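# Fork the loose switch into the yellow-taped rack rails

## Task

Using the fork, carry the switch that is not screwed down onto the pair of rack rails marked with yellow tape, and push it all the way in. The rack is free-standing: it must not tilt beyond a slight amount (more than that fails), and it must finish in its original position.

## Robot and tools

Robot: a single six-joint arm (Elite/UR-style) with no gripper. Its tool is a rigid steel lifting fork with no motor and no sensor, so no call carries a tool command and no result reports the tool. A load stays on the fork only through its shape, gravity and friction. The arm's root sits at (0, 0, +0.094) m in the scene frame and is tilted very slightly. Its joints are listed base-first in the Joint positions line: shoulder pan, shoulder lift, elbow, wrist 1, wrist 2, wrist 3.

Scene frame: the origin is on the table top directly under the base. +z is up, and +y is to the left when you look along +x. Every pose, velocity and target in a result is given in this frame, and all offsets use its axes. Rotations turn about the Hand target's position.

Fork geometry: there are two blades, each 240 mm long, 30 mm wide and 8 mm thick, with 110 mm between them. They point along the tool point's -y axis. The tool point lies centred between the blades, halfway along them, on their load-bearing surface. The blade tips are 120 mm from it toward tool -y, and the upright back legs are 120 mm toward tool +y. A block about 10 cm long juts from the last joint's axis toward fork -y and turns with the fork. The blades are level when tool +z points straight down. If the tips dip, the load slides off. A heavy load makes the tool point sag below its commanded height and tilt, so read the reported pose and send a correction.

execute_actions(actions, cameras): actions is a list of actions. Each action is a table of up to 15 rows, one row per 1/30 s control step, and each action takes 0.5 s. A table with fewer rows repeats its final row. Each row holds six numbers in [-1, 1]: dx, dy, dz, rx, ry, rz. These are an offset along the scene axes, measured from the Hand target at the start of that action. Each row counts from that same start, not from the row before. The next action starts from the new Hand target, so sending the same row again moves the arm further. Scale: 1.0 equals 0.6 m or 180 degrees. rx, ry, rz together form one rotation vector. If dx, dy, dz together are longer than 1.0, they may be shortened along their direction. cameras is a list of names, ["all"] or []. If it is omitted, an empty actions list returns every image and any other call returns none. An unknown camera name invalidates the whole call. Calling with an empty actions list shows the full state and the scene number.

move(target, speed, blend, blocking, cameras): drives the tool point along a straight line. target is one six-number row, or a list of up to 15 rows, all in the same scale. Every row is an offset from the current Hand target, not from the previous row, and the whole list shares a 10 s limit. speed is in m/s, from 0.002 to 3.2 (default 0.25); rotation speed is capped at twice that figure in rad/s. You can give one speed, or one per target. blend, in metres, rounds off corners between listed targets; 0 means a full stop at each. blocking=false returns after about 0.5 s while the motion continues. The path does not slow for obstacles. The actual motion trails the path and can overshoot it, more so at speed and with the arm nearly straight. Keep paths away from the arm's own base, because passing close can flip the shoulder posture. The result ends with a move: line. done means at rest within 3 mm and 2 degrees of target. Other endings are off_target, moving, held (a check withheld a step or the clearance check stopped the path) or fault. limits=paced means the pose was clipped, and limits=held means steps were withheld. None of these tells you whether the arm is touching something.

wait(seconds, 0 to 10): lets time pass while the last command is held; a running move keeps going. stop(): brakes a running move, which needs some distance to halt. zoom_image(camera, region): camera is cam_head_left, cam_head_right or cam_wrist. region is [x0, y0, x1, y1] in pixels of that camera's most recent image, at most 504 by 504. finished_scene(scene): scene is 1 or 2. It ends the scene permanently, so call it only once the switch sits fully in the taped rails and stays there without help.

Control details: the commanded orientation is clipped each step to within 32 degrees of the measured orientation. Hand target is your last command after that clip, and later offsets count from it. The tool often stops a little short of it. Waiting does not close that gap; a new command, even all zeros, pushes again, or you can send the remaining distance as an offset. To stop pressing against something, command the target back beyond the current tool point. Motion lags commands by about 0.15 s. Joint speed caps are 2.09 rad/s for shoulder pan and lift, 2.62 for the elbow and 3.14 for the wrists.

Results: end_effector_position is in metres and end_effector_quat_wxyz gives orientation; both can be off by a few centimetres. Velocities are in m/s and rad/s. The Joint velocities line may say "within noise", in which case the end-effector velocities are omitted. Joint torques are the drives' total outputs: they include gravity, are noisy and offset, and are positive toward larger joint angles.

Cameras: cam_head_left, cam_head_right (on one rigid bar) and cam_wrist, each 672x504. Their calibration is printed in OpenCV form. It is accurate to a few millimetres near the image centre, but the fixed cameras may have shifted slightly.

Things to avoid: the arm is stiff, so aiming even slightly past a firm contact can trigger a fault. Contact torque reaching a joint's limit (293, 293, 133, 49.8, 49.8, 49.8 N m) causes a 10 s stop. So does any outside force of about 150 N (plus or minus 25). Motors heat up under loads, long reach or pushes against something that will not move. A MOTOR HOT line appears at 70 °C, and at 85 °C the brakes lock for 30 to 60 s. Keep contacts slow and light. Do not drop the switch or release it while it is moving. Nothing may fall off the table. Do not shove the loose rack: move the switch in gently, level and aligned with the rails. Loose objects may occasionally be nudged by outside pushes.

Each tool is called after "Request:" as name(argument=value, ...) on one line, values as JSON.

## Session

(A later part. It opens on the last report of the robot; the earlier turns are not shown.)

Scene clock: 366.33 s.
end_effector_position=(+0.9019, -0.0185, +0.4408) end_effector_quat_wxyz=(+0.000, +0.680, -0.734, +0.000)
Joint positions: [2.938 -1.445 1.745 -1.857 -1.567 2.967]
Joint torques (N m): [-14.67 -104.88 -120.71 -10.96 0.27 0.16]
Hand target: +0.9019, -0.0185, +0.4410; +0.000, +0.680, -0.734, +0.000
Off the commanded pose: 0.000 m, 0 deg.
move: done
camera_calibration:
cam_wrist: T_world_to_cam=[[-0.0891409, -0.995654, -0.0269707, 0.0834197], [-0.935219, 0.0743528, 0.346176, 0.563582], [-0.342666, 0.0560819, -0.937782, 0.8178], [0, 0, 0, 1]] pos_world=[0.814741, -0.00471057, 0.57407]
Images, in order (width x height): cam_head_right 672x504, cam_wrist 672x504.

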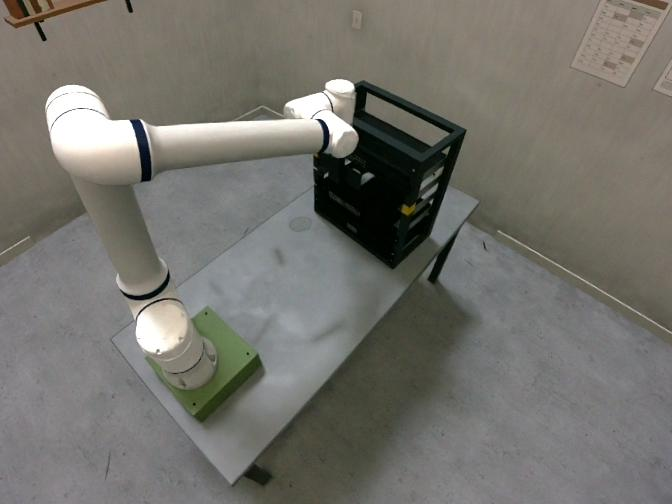

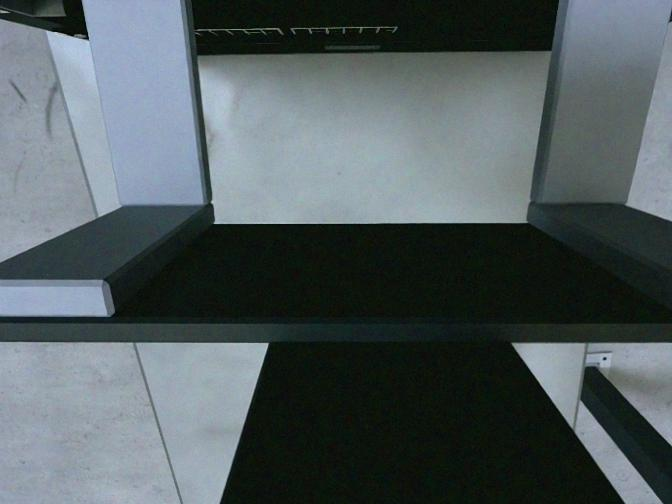

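Request:
zoom_image(camera="cam_wrist", region=[0, 300, 60, 360])

Request:
zoom_image(camera="cam_wrist", region=[612, 300, 672, 360])

Request:
zoom_image(camera="cam_wrist", region=[190, 190, 250, 250])

Request:
zoom_image(camera="cam_wrist", region=[495, 190, 555, 250])

Request:
zoom_image(camera="cam_wrist", region=[180, 20, 240, 80])

Request:
zoom_image(camera="cam_wrist", region=[500, 20, 560, 80])

Scaled by 8.400.

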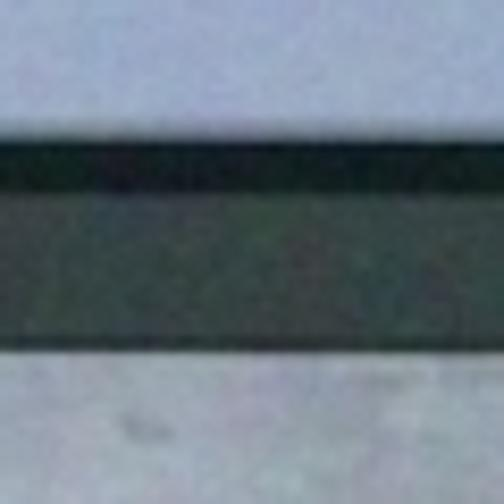

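Scaled by 8.400.

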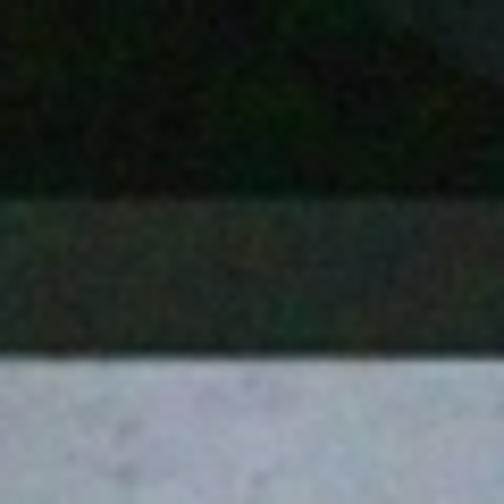

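Scaled by 8.400.

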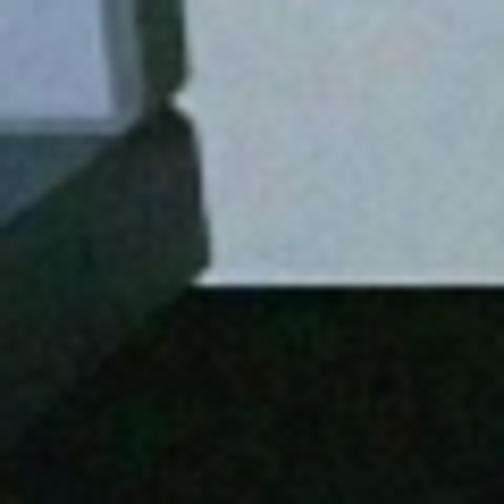

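Scaled by 8.400.

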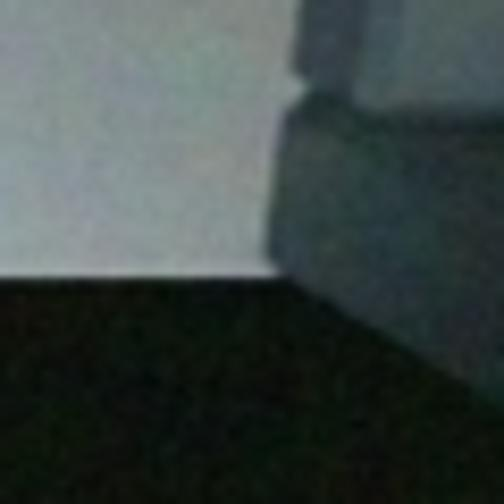

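Scaled by 8.400.

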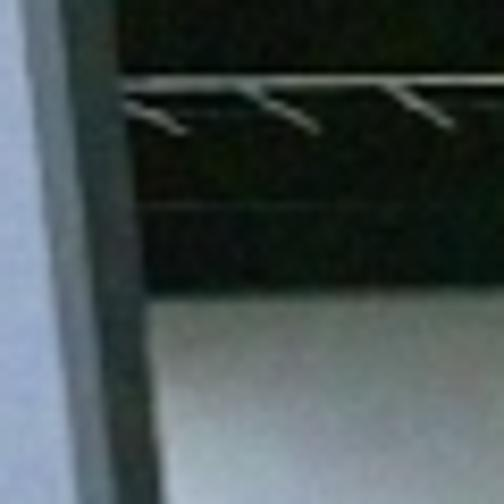

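Scaled by 8.400.

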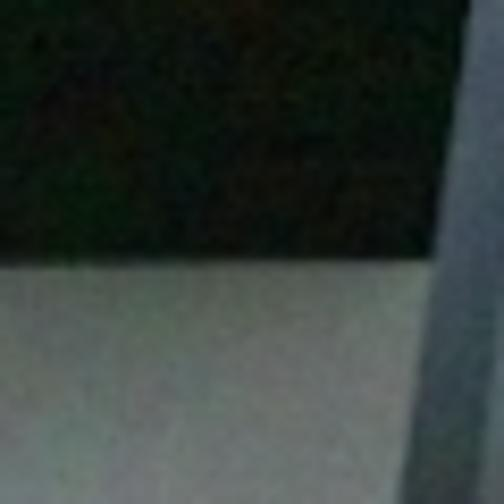

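Request:
move(target=[0,0,0.005,0,0,0], speed=0.02, cameras=[])

Request:
move(target=[0,0,0.005,0,0,0], speed=0.02, cameras=["cam_head_left","cam_head_right"])

Request:
zoom_image(camera="cam_head_right", region=[300, 80, 480, 260])

Scene clock: 399.23 s.
end_effector_position=(+0.9019, -0.0185, +0.4439) end_effector_quat_wxyz=(+0.000, +0.680, -0.734, +0.000)
Joint positions: [2.938 -1.447 1.741 -1.852 -1.567 2.967]
Joint torques (N m): [-15.63 -124.57 -142.93 -19.06 -0.11 -1.53]
Hand target: +0.9019, -0.0185, +0.4440; +0.000, +0.680, -0.734, +0.000
Off the commanded pose: 0.000 m, 0 deg.
move: done
No camera images: "cameras" was empty.

Scene clock: 399.93 s.
end_effector_position=(+0.9019, -0.0185, +0.4469) end_effector_quat_wxyz=(+0.000, +0.680, -0.734, +0.000)
Joint positions: [2.938 -1.448 1.737 -1.847 -1.567 2.967]
Joint torques (N m): [-14.69 -125.13 -144.23 -19.06 -0.43 -1.42]
Hand target: +0.9019, -0.0185, +0.4470; +0.000, +0.680, -0.734, +0.000
Off the commanded pose: 0.000 m, 0 deg.
move: done
Images, in order (width x height): cam_head_left 672x504, cam_head_right 672x504.

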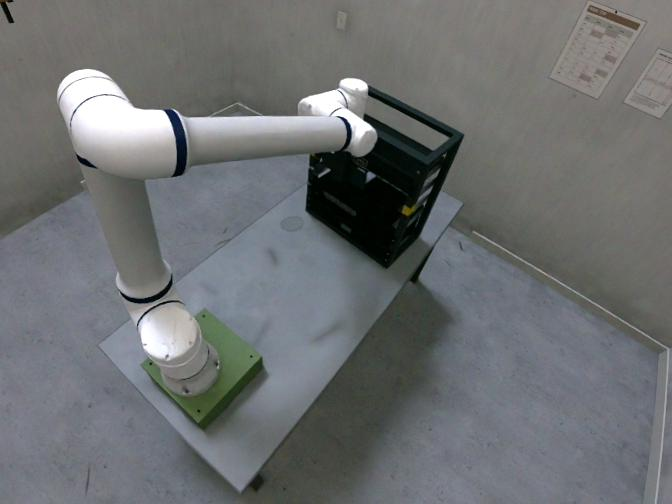

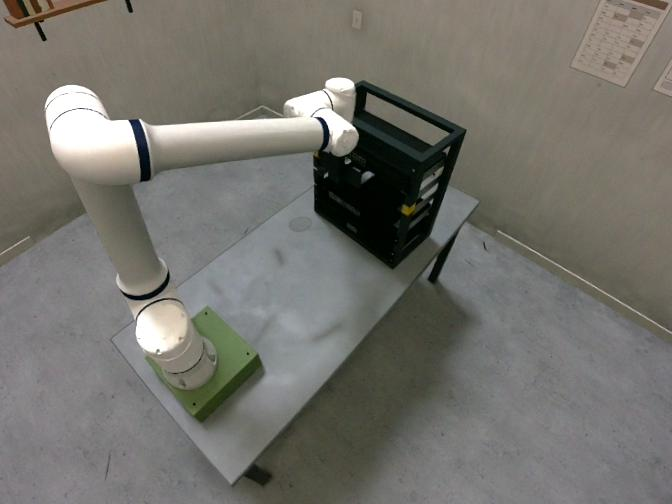

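Scaled by 2.800.

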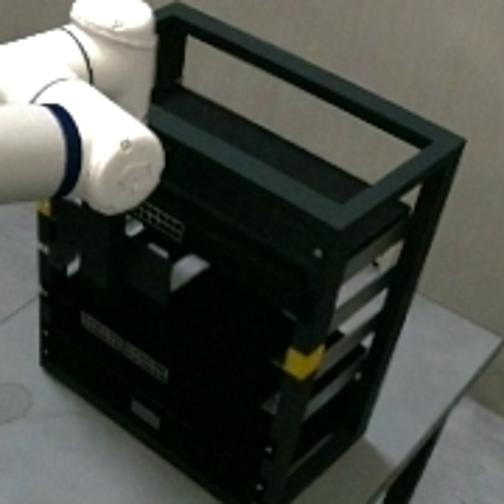

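Request:
move(target=[-0.108,0.008,0,0,0,0], speed=0.06, cameras=["cam_head_right", "cam_head_left"])

Request:
zoom_image(camera="cam_head_right", region=[300, 80, 480, 260])

Request:
zoom_image(camera="cam_head_left", region=[300, 80, 480, 260])

Scene clock: 444.07 s.
end_effector_position=(+0.8373, -0.0137, +0.4470) end_effector_quat_wxyz=(+0.000, +0.680, -0.734, +0.000)
Joint positions: [2.921 -1.555 1.851 -1.853 -1.567 2.95]
Joint torques (N m): [-23.02 -111.24 -118.79 -23.96 0.44 -1.94]
Hand target: +0.8371, -0.0137, +0.4470; +0.000, +0.680, -0.734, +0.000
Off the commanded pose: 0.000 m, 0 deg.
move: done
Images, in order (width x height): cam_head_left 672x504, cam_head_right 672x504.

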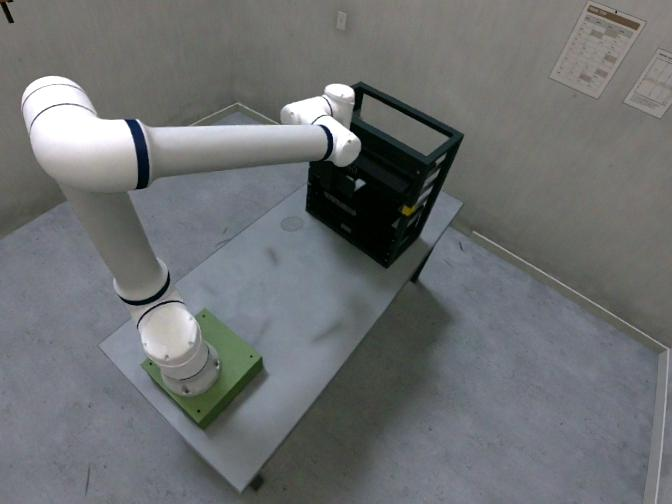

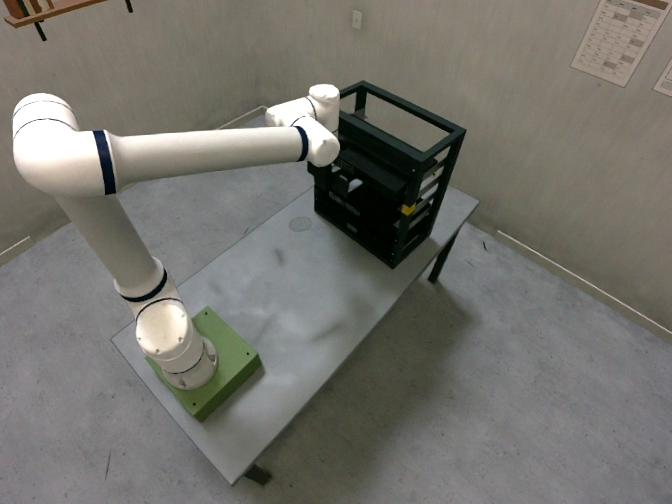

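Scaled by 2.800.

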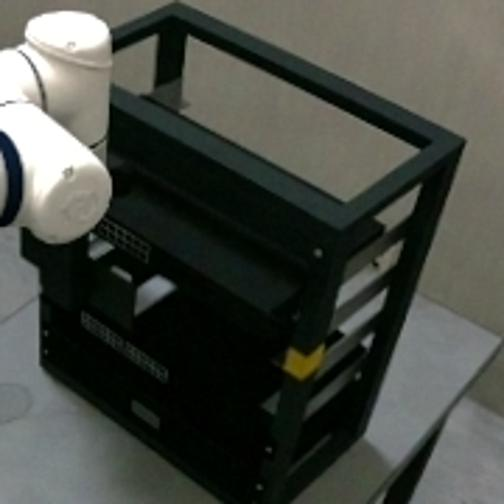

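Scaled by 2.800.

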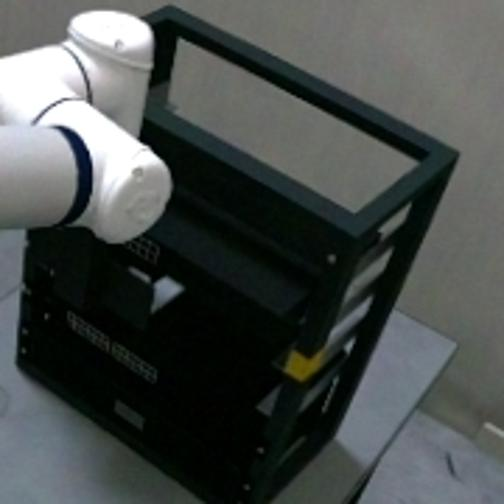

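Request:
move(target=[[0,0,-0.0233,0,0,0],[0,0,-0.045,0,0,0.0011]], speed=[0.02,0.05], cameras=["cam_wrist","cam_head_left"])

Request:
zoom_image(camera="cam_head_left", region=[300, 80, 480, 260])

Scene clock: 447.73 s.
end_effector_position=(+0.8371, -0.0137, +0.4202) end_effector_quat_wxyz=(+0.000, +0.681, -0.732, +0.000)
Joint positions: [2.92 -1.541 1.887 -1.902 -1.567 2.946]
Joint torques (N m): [-21.82 -49.65 -72.37 -10.06 -2.16 -2.12]
Hand target: +0.8371, -0.0137, +0.4200; +0.000, +0.681, -0.732, +0.000
Off the commanded pose: 0.000 m, 0 deg.
move: done
camera_calibration:
cam_wrist: T_world_to_cam=[[-0.085638, -0.995962, -0.0269545, 0.0789364], [-0.935532, 0.0710775, 0.346016, 0.510108], [-0.342703, 0.054849, -0.937841, 0.776088], [0, 0, 0, 1]] pos_world=[0.74995, -0.000207209, 0.55347]
Images, in order (width x height): cam_head_left 672x504, cam_wrist 672x504.

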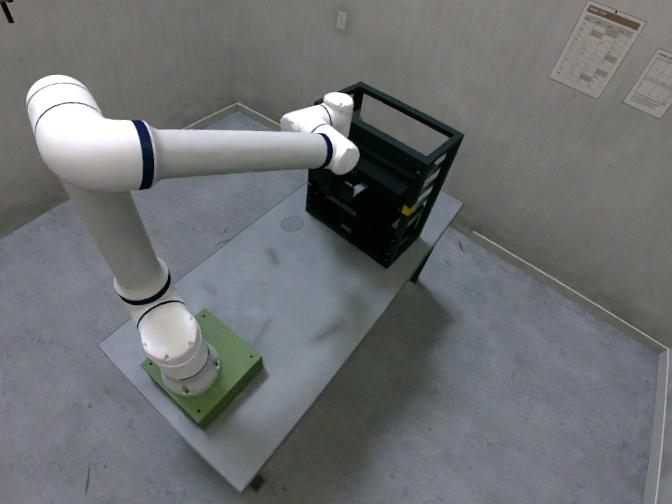

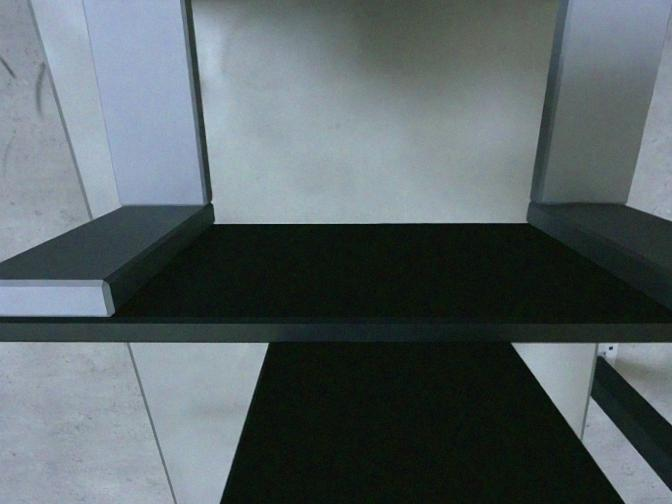

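Scaled by 2.800.

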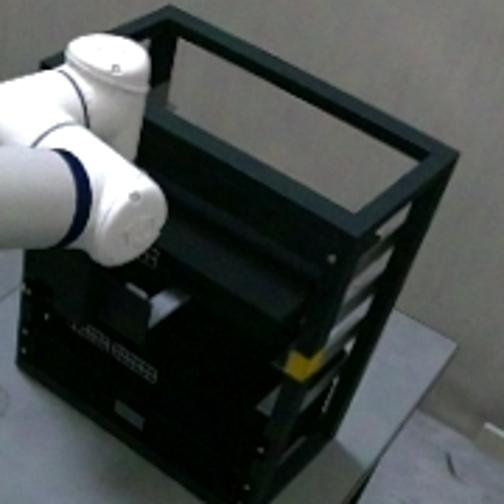

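Request:
move(target=[[0.108,-0.008,0,0,0,0],[0.108,-0.008,0.0267,0,0,0],[0.108,-0.008,0.0467,0,0,0]], speed=[0.15,0.05,0.02], blend=[0,0.003,0], cameras=[])

Scene clock: 458.67 s.
end_effector_position=(+0.9019, -0.0184, +0.4478) end_effector_quat_wxyz=(+0.000, +0.681, -0.732, +0.000)
Joint positions: [2.937 -1.448 1.736 -1.845 -1.567 2.963]
Joint torques (N m): [-14.34 -122.96 -139.35 -16.68 2.02 -1.46]
Hand target: +0.9019, -0.0185, +0.4480; +0.000, +0.681, -0.732, +0.000
Off the commanded pose: 0.000 m, 0 deg.
move: done
No camera images: "cameras" was empty.

Request:
move(target=[-0.4155,0.0305,0.0,0,0,0], speed=0.12, cameras=["all"])

Request:
zoom_image(camera="cam_head_right", region=[250, 80, 480, 310])

Request:
zoom_image(camera="cam_head_left", region=[250, 80, 480, 310])

Scene clock: 466.70 s.
end_effector_position=(+0.6528, -0.0002, +0.4480) end_effector_quat_wxyz=(+0.000, +0.681, -0.732, +0.000)
Joint positions: [2.846 -1.89 2.123 -1.79 -1.568 2.873]
Joint torques (N m): [-23.01 -63.7 -116.97 -16.34 2.78 -2.22]
Hand target: +0.6526, -0.0002, +0.4480; +0.000, +0.681, -0.732, +0.000
Off the commanded pose: 0.000 m, 0 deg.
move: done
camera_calibration:
cam_wrist: T_world_to_cam=[[-0.0856033, -0.995967, -0.0268527, 0.077261], [-0.935503, 0.0710751, 0.346097, 0.326953], [-0.342793, 0.0547478, -0.937814, 0.738262], [0, 0, 0, 1]] pos_world=[0.56555, 0.0132929, 0.58127]

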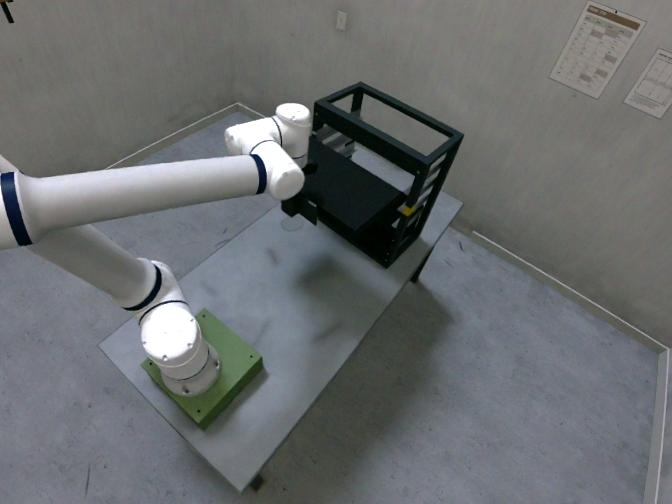

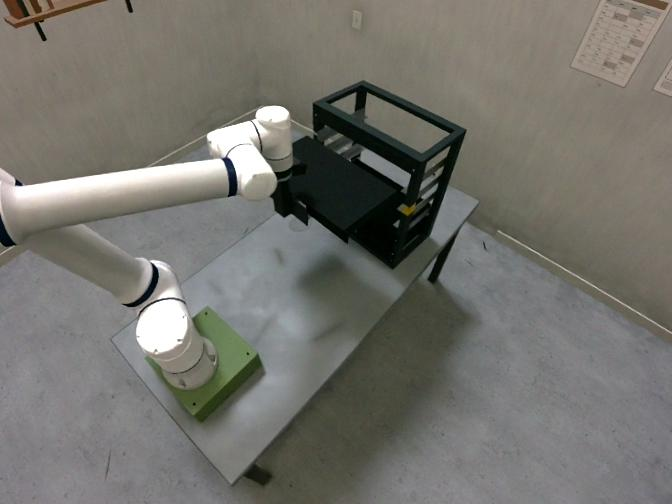

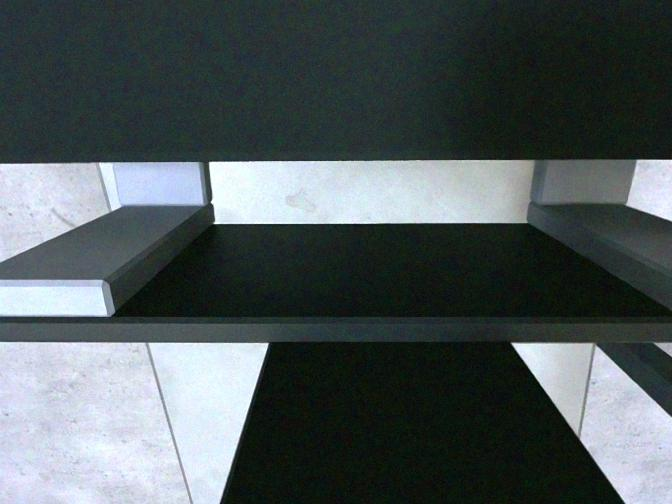

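Scaled by 2.191.

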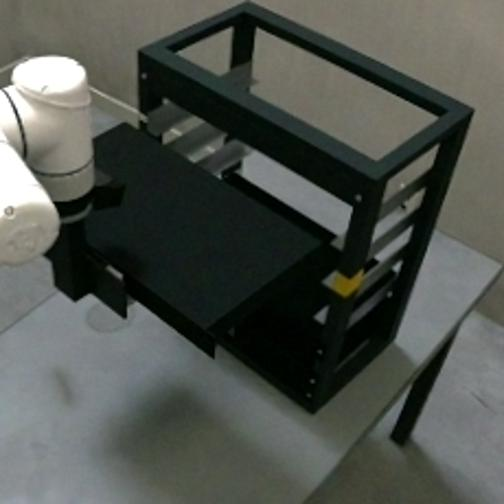

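Scaled by 2.191.

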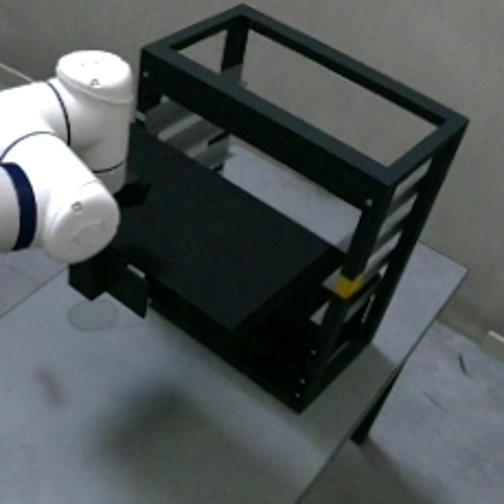

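Request:
move(target=[[0,0,-0.1433,0,0,0],[0.1995,-0.01467,-0.1433,0,0,0]], speed=[0.12,0.06], cameras=["cam_head_left","cam_head_right"])

Request:
zoom_image(camera="cam_head_right", region=[290, 80, 480, 270])

Request:
zoom_image(camera="cam_head_left", region=[290, 80, 480, 270])

Scene clock: 484.57 s.
end_effector_position=(+0.7721, -0.0089, +0.3621) end_effector_quat_wxyz=(+0.000, +0.681, -0.732, +0.000)
Joint positions: [2.899 -1.613 2.067 -2.01 -1.568 2.926]
Joint torques (N m): [10.4 -68.71 -133.18 -21.72 2.03 3.23]
Hand target: +0.7723, -0.0090, +0.3620; +0.000, +0.681, -0.732, +0.000
Off the commanded pose: 0.000 m, 0 deg.
move: done
Images, in order (width x height): cam_head_left 672x504, cam_head_right 672x504.

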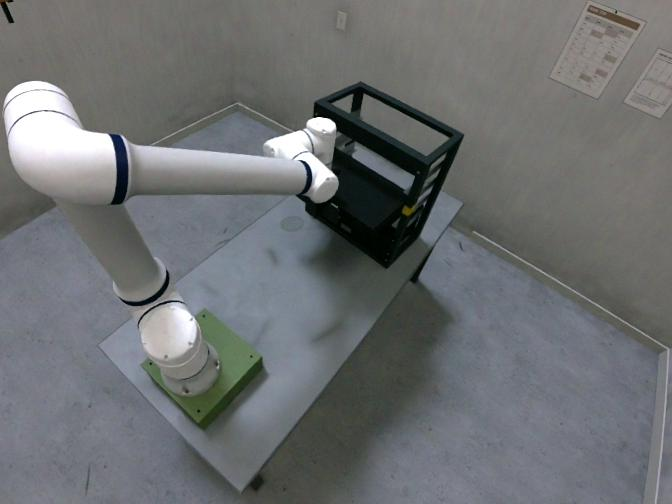

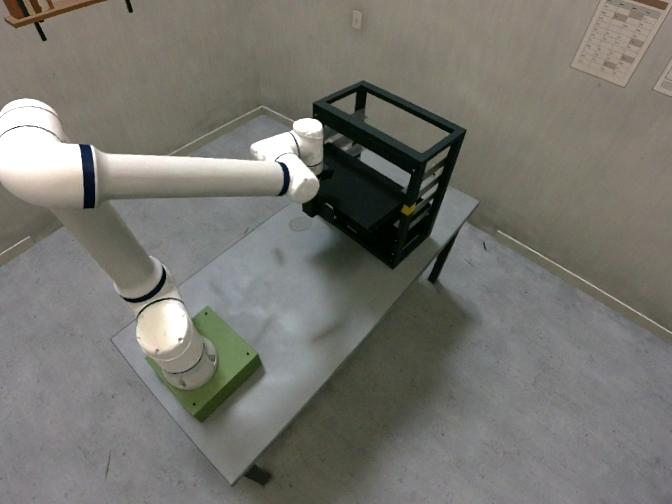

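Scaled by 2.653.

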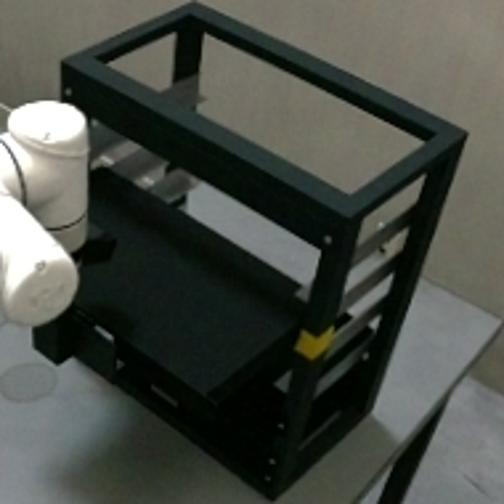

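Scaled by 2.653.

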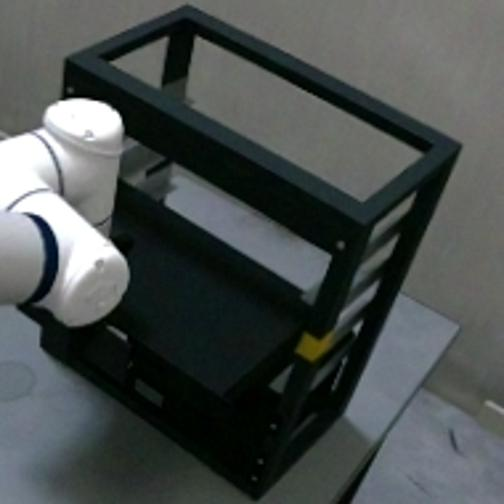

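Request:
move(target=[0.2161,-0.01587,0,0,0,0], speed=0.08, cameras=["cam_head_left","cam_head_right"])

Request:
zoom_image(camera="cam_head_right", region=[290, 80, 480, 270])

Request:
zoom_image(camera="cam_head_left", region=[290, 80, 480, 270])

Scene clock: 490.17 s.
end_effector_position=(+0.9018, -0.0185, +0.3621) end_effector_quat_wxyz=(+0.000, +0.681, -0.732, +0.000)
Joint positions: [2.937 -1.399 1.84 -1.998 -1.567 2.963]
Joint torques (N m): [8.13 -95.32 -134.19 -16.31 1.23 3.21]
Hand target: +0.9020, -0.0185, +0.3620; +0.000, +0.681, -0.732, +0.000
Off the commanded pose: 0.000 m, 0 deg.
move: done
Images, in order (width x height): cam_head_left 672x504, cam_head_right 672x504.

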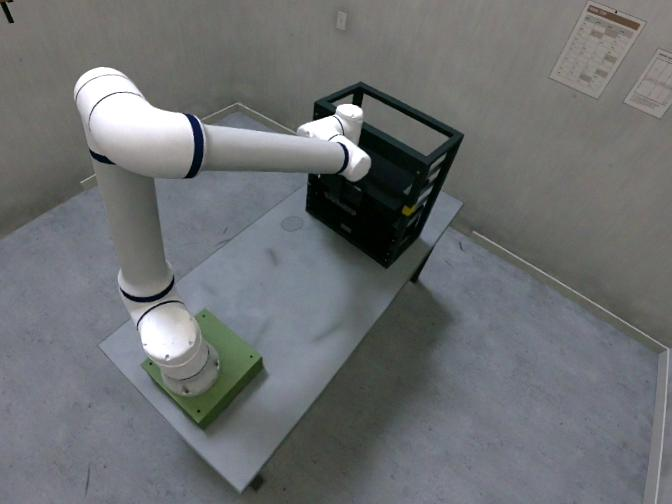

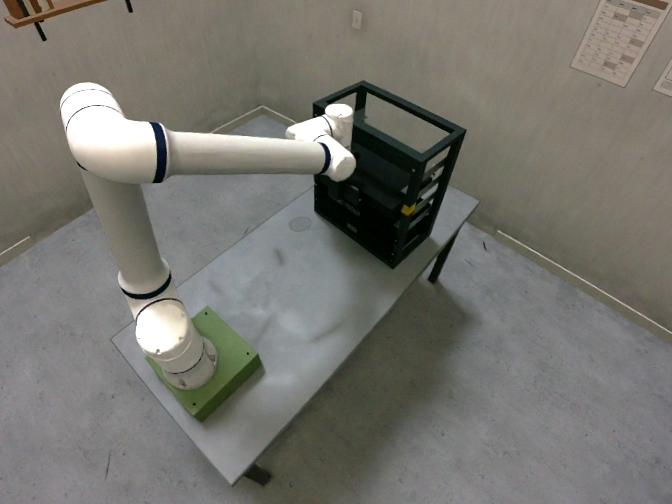

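Scaled by 2.653.

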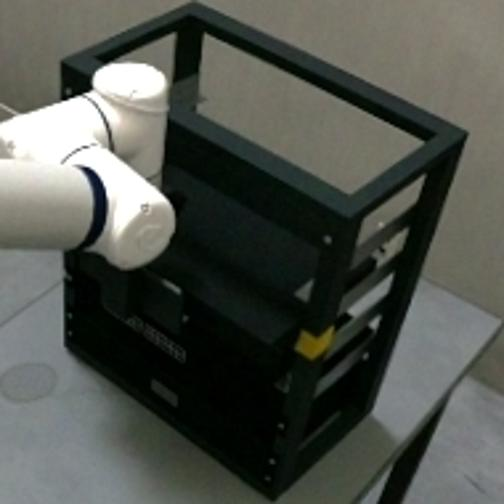

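Scaled by 2.653.

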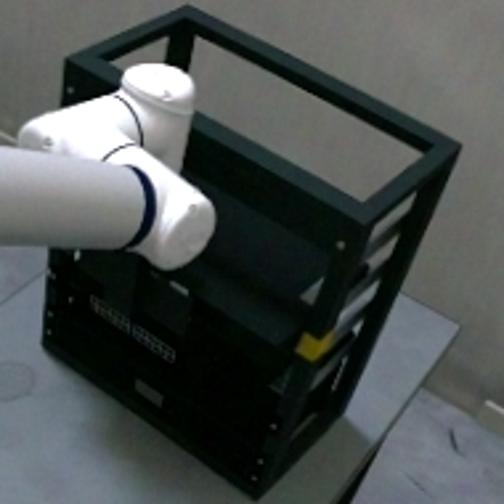

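Request:
move(target=[[0,0,-0.0133,0,0,0],[0,0,-0.04,0,0,0]], speed=[0.04,0.02], blend=[0.002,0], cameras=["cam_head_left","cam_head_right"])

Request:
zoom_image(camera="cam_head_right", region=[290, 80, 480, 270])

Request:
zoom_image(camera="cam_head_left", region=[290, 80, 480, 270])

Scene clock: 494.97 s.
end_effector_position=(+0.9020, -0.0185, +0.3382) end_effector_quat_wxyz=(+0.000, +0.681, -0.732, +0.000)
Joint positions: [2.937 -1.382 1.865 -2.04 -1.567 2.964]
Joint torques (N m): [8.36 -63.54 -68.53 -10.42 0.22 3.11]
Hand target: +0.9020, -0.0185, +0.3380; +0.000, +0.681, -0.732, +0.000
Off the commanded pose: 0.000 m, 0 deg.
move: done
Images, in order (width x height): cam_head_left 672x504, cam_head_right 672x504.

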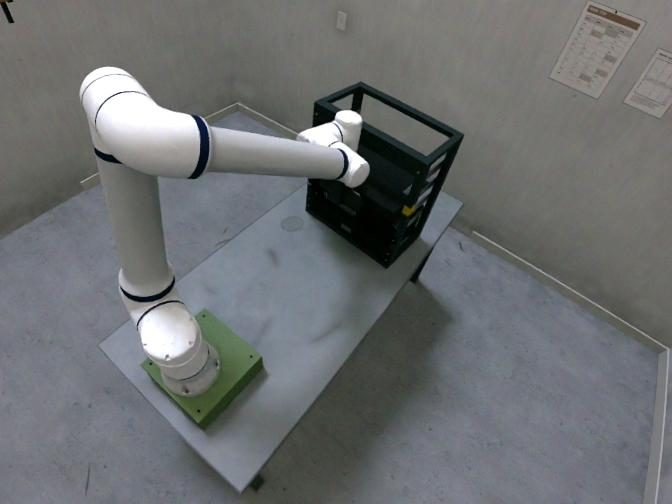

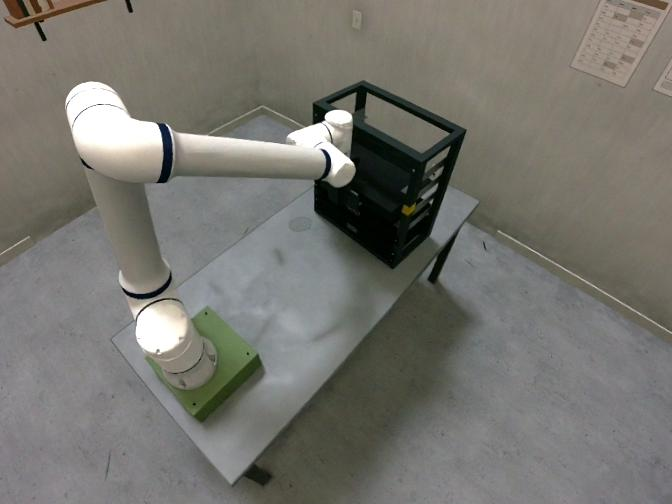

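Scaled by 2.653.

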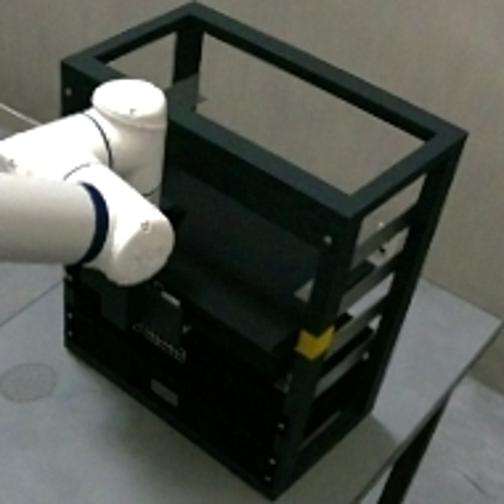

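Scaled by 2.653.

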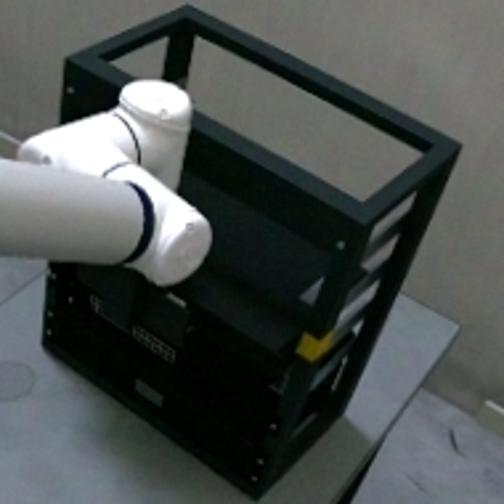

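Request:
move(target=[[0,0,-0.0067,0,0,0],[-0.4238,0.0311,-0.0067,0,0,0],[-0.4238,0.0311,0.0567,0,0,0]], speed=[0.05,0.2,0.15], blend=[0.001,0.01,0], cameras=["all"])

Request:
zoom_image(camera="cam_head_right", region=[270, 100, 440, 270])

Request:
zoom_image(camera="cam_head_left", region=[270, 100, 440, 270])

Scene clock: 507.27 s.
end_effector_position=(+0.6477, +0.0002, +0.3719) end_effector_quat_wxyz=(+0.000, +0.681, -0.732, +0.000)
Joint positions: [2.844 -1.856 2.241 -1.942 -1.568 2.87]
Joint torques (N m): [-21.85 -43.2 -96.5 -4.9 2.01 -2.09]
Hand target: +0.6477, +0.0002, +0.3721; +0.000, +0.681, -0.732, +0.000
Off the commanded pose: 0.000 m, 0 deg.
move: done
camera_calibration:
cam_wrist: T_world_to_cam=[[-0.085638, -0.995962, -0.0269545, 0.0751589], [-0.935532, 0.0710775, 0.346016, 0.34865], [-0.342703, 0.054849, -0.937841, 0.665126], [0, 0, 0, 1]] pos_world=[0.56055, 0.0135928, 0.50517]

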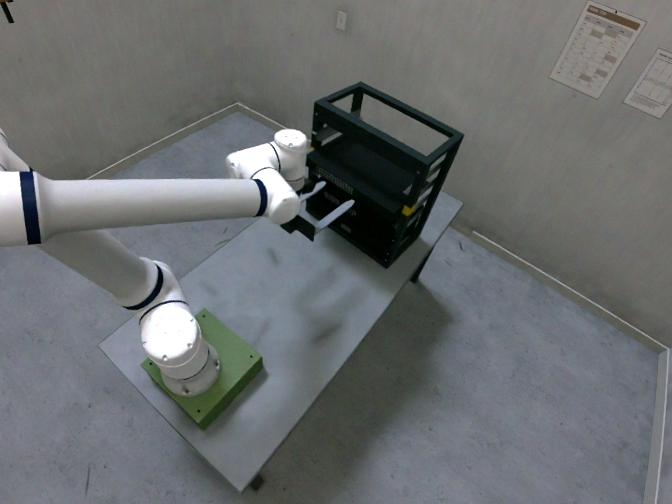

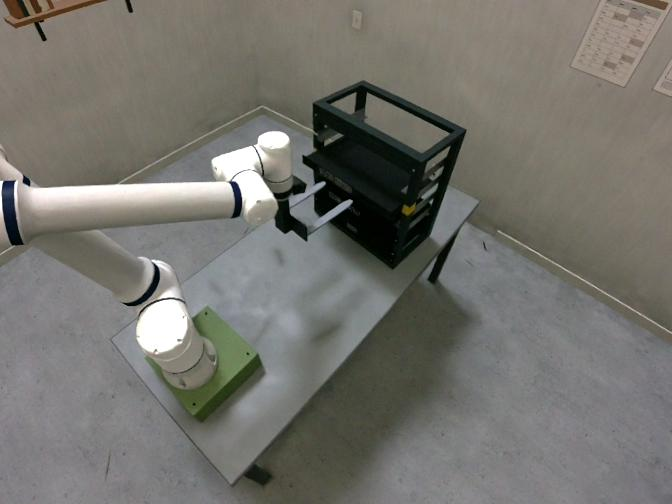

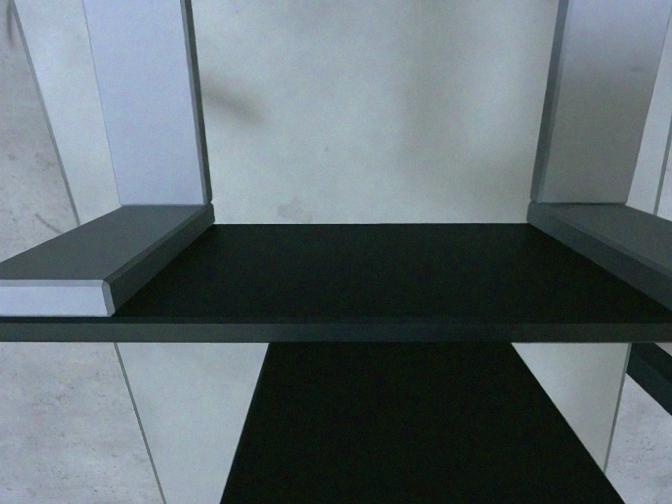

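Scaled by 2.965.

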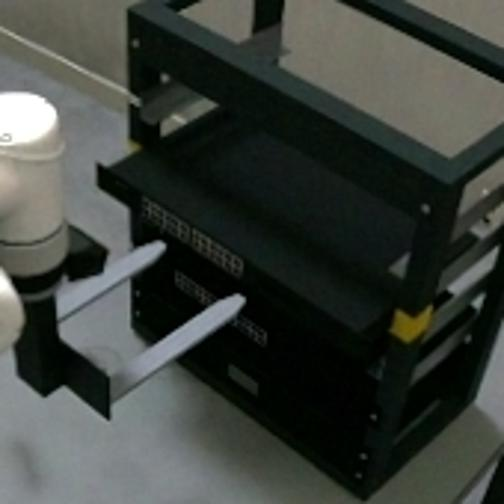

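Scaled by 2.965.

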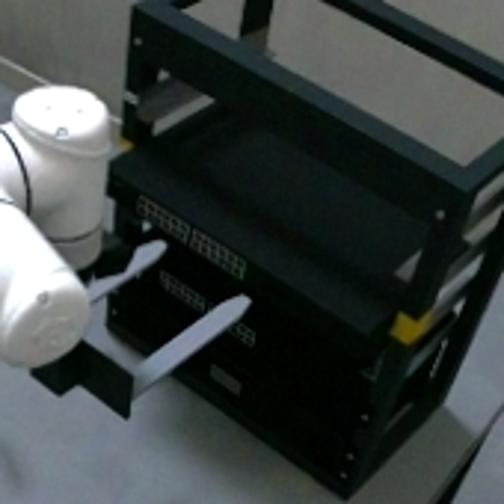

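Request:
move(target=[[0.0499,-0.00366,0,0,0,0],[0.1496,-0.01099,0,0,0,0]], speed=[0.1,0.03], blend=[0.003,0], cameras=["cam_head_left","cam_head_right"])

Request:
zoom_image(camera="cam_head_right", region=[270, 100, 440, 270])

Request:
zoom_image(camera="cam_head_left", region=[270, 100, 440, 270])

Scene clock: 514.67 s.
end_effector_position=(+0.7372, -0.0064, +0.3721) end_effector_quat_wxyz=(+0.000, +0.681, -0.732, +0.000)
Joint positions: [2.886 -1.683 2.11 -1.984 -1.568 2.913]
Joint torques (N m): [7.92 -33.71 -109.5 -16.48 3.05 3.28]
Hand target: +0.7374, -0.0064, +0.3721; +0.000, +0.681, -0.732, +0.000
Off the commanded pose: 0.000 m, 0 deg.
move: done
Images, in order (width x height): cam_head_left 672x504, cam_head_right 672x504.

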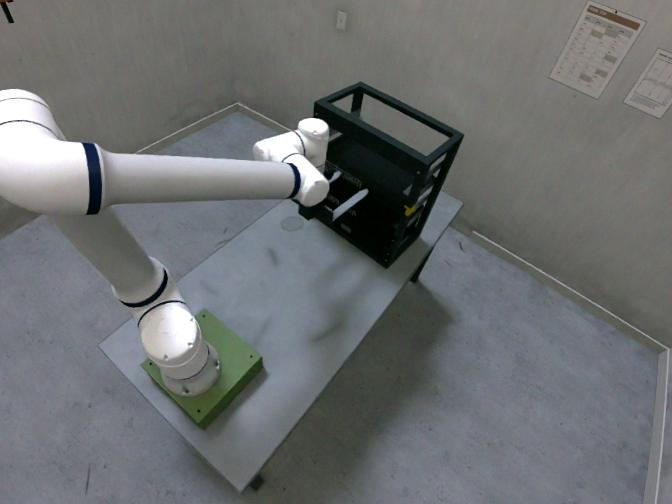

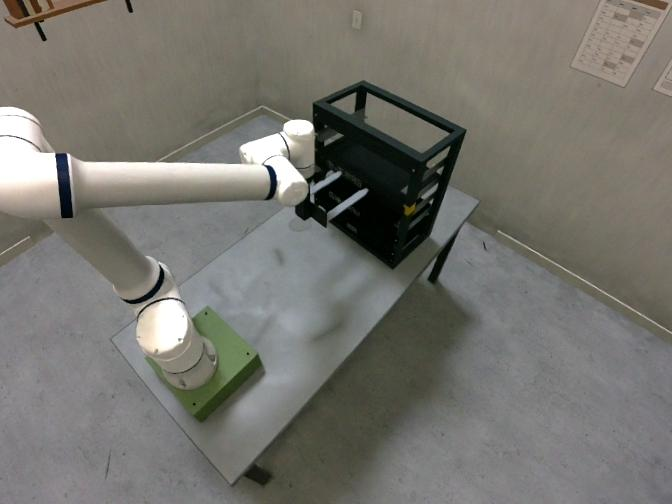

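Scaled by 2.965.

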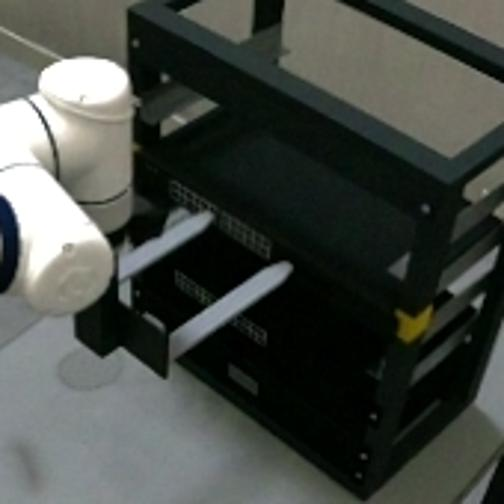

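Scaled by 2.965.

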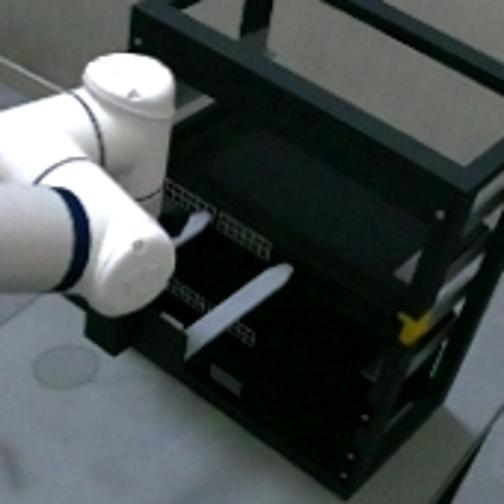

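Request:
move(target=[0.00665,-0.00049,0,0,0,0], speed=0.02, cameras=[])

Request:
move(target=[0.005,-0.00037,0,0,0,0], speed=0.02, cameras=["cam_head_left","cam_head_right"])

Request:
zoom_image(camera="cam_head_right", region=[360, 160, 430, 280])

Request:
zoom_image(camera="cam_head_left", region=[360, 160, 430, 280])

Scene clock: 524.07 s.
end_effector_position=(+0.7412, -0.0067, +0.3721) end_effector_quat_wxyz=(+0.000, +0.681, -0.732, +0.000)
Joint positions: [2.888 -1.676 2.104 -1.985 -1.568 2.914]
Joint torques (N m): [9.63 -33.11 -109.63 -16.47 2.52 3.15]
Hand target: +0.7414, -0.0067, +0.3721; +0.000, +0.681, -0.732, +0.000
Off the commanded pose: 0.000 m, 0 deg.
move: done
No camera images: "cameras" was empty.

Scene clock: 524.77 s.
end_effector_position=(+0.7443, -0.0069, +0.3721) end_effector_quat_wxyz=(+0.000, +0.681, -0.732, +0.000)
Joint positions: [2.889 -1.67 2.099 -1.985 -1.568 2.915]
Joint torques (N m): [9.87 -35.33 -109.95 -16.58 3.1 3.19]
Hand target: +0.7444, -0.0069, +0.3721; +0.000, +0.681, -0.732, +0.000
Off the commanded pose: 0.000 m, 0 deg.
move: done
Images, in order (width x height): cam_head_left 672x504, cam_head_right 672x504.

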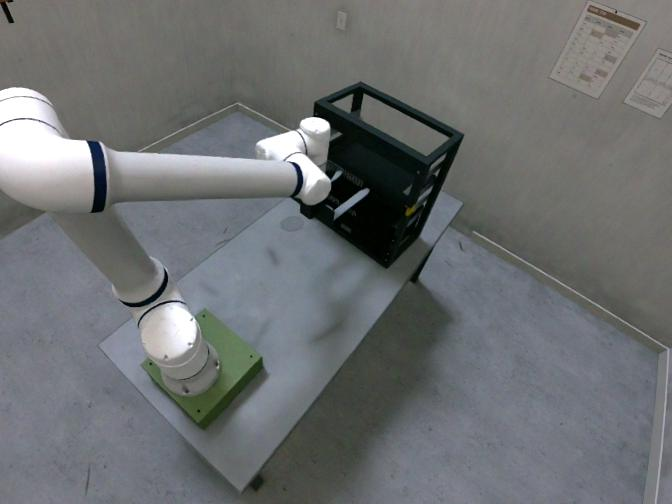

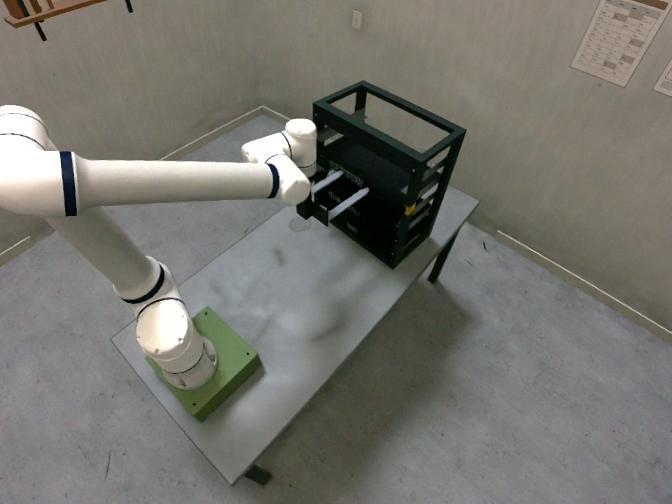

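Scaled by 4.200.

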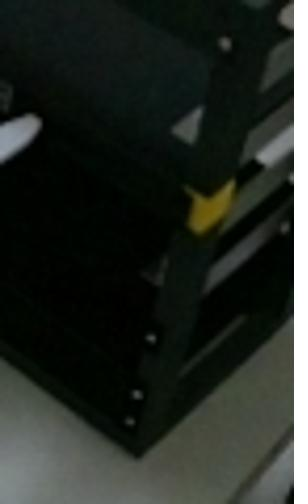

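Scaled by 4.200.

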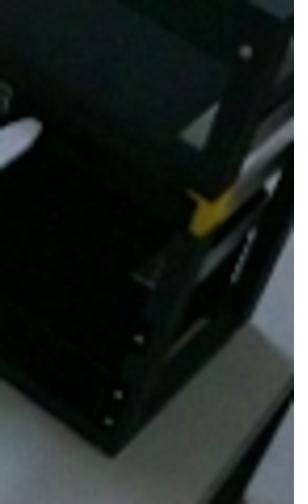

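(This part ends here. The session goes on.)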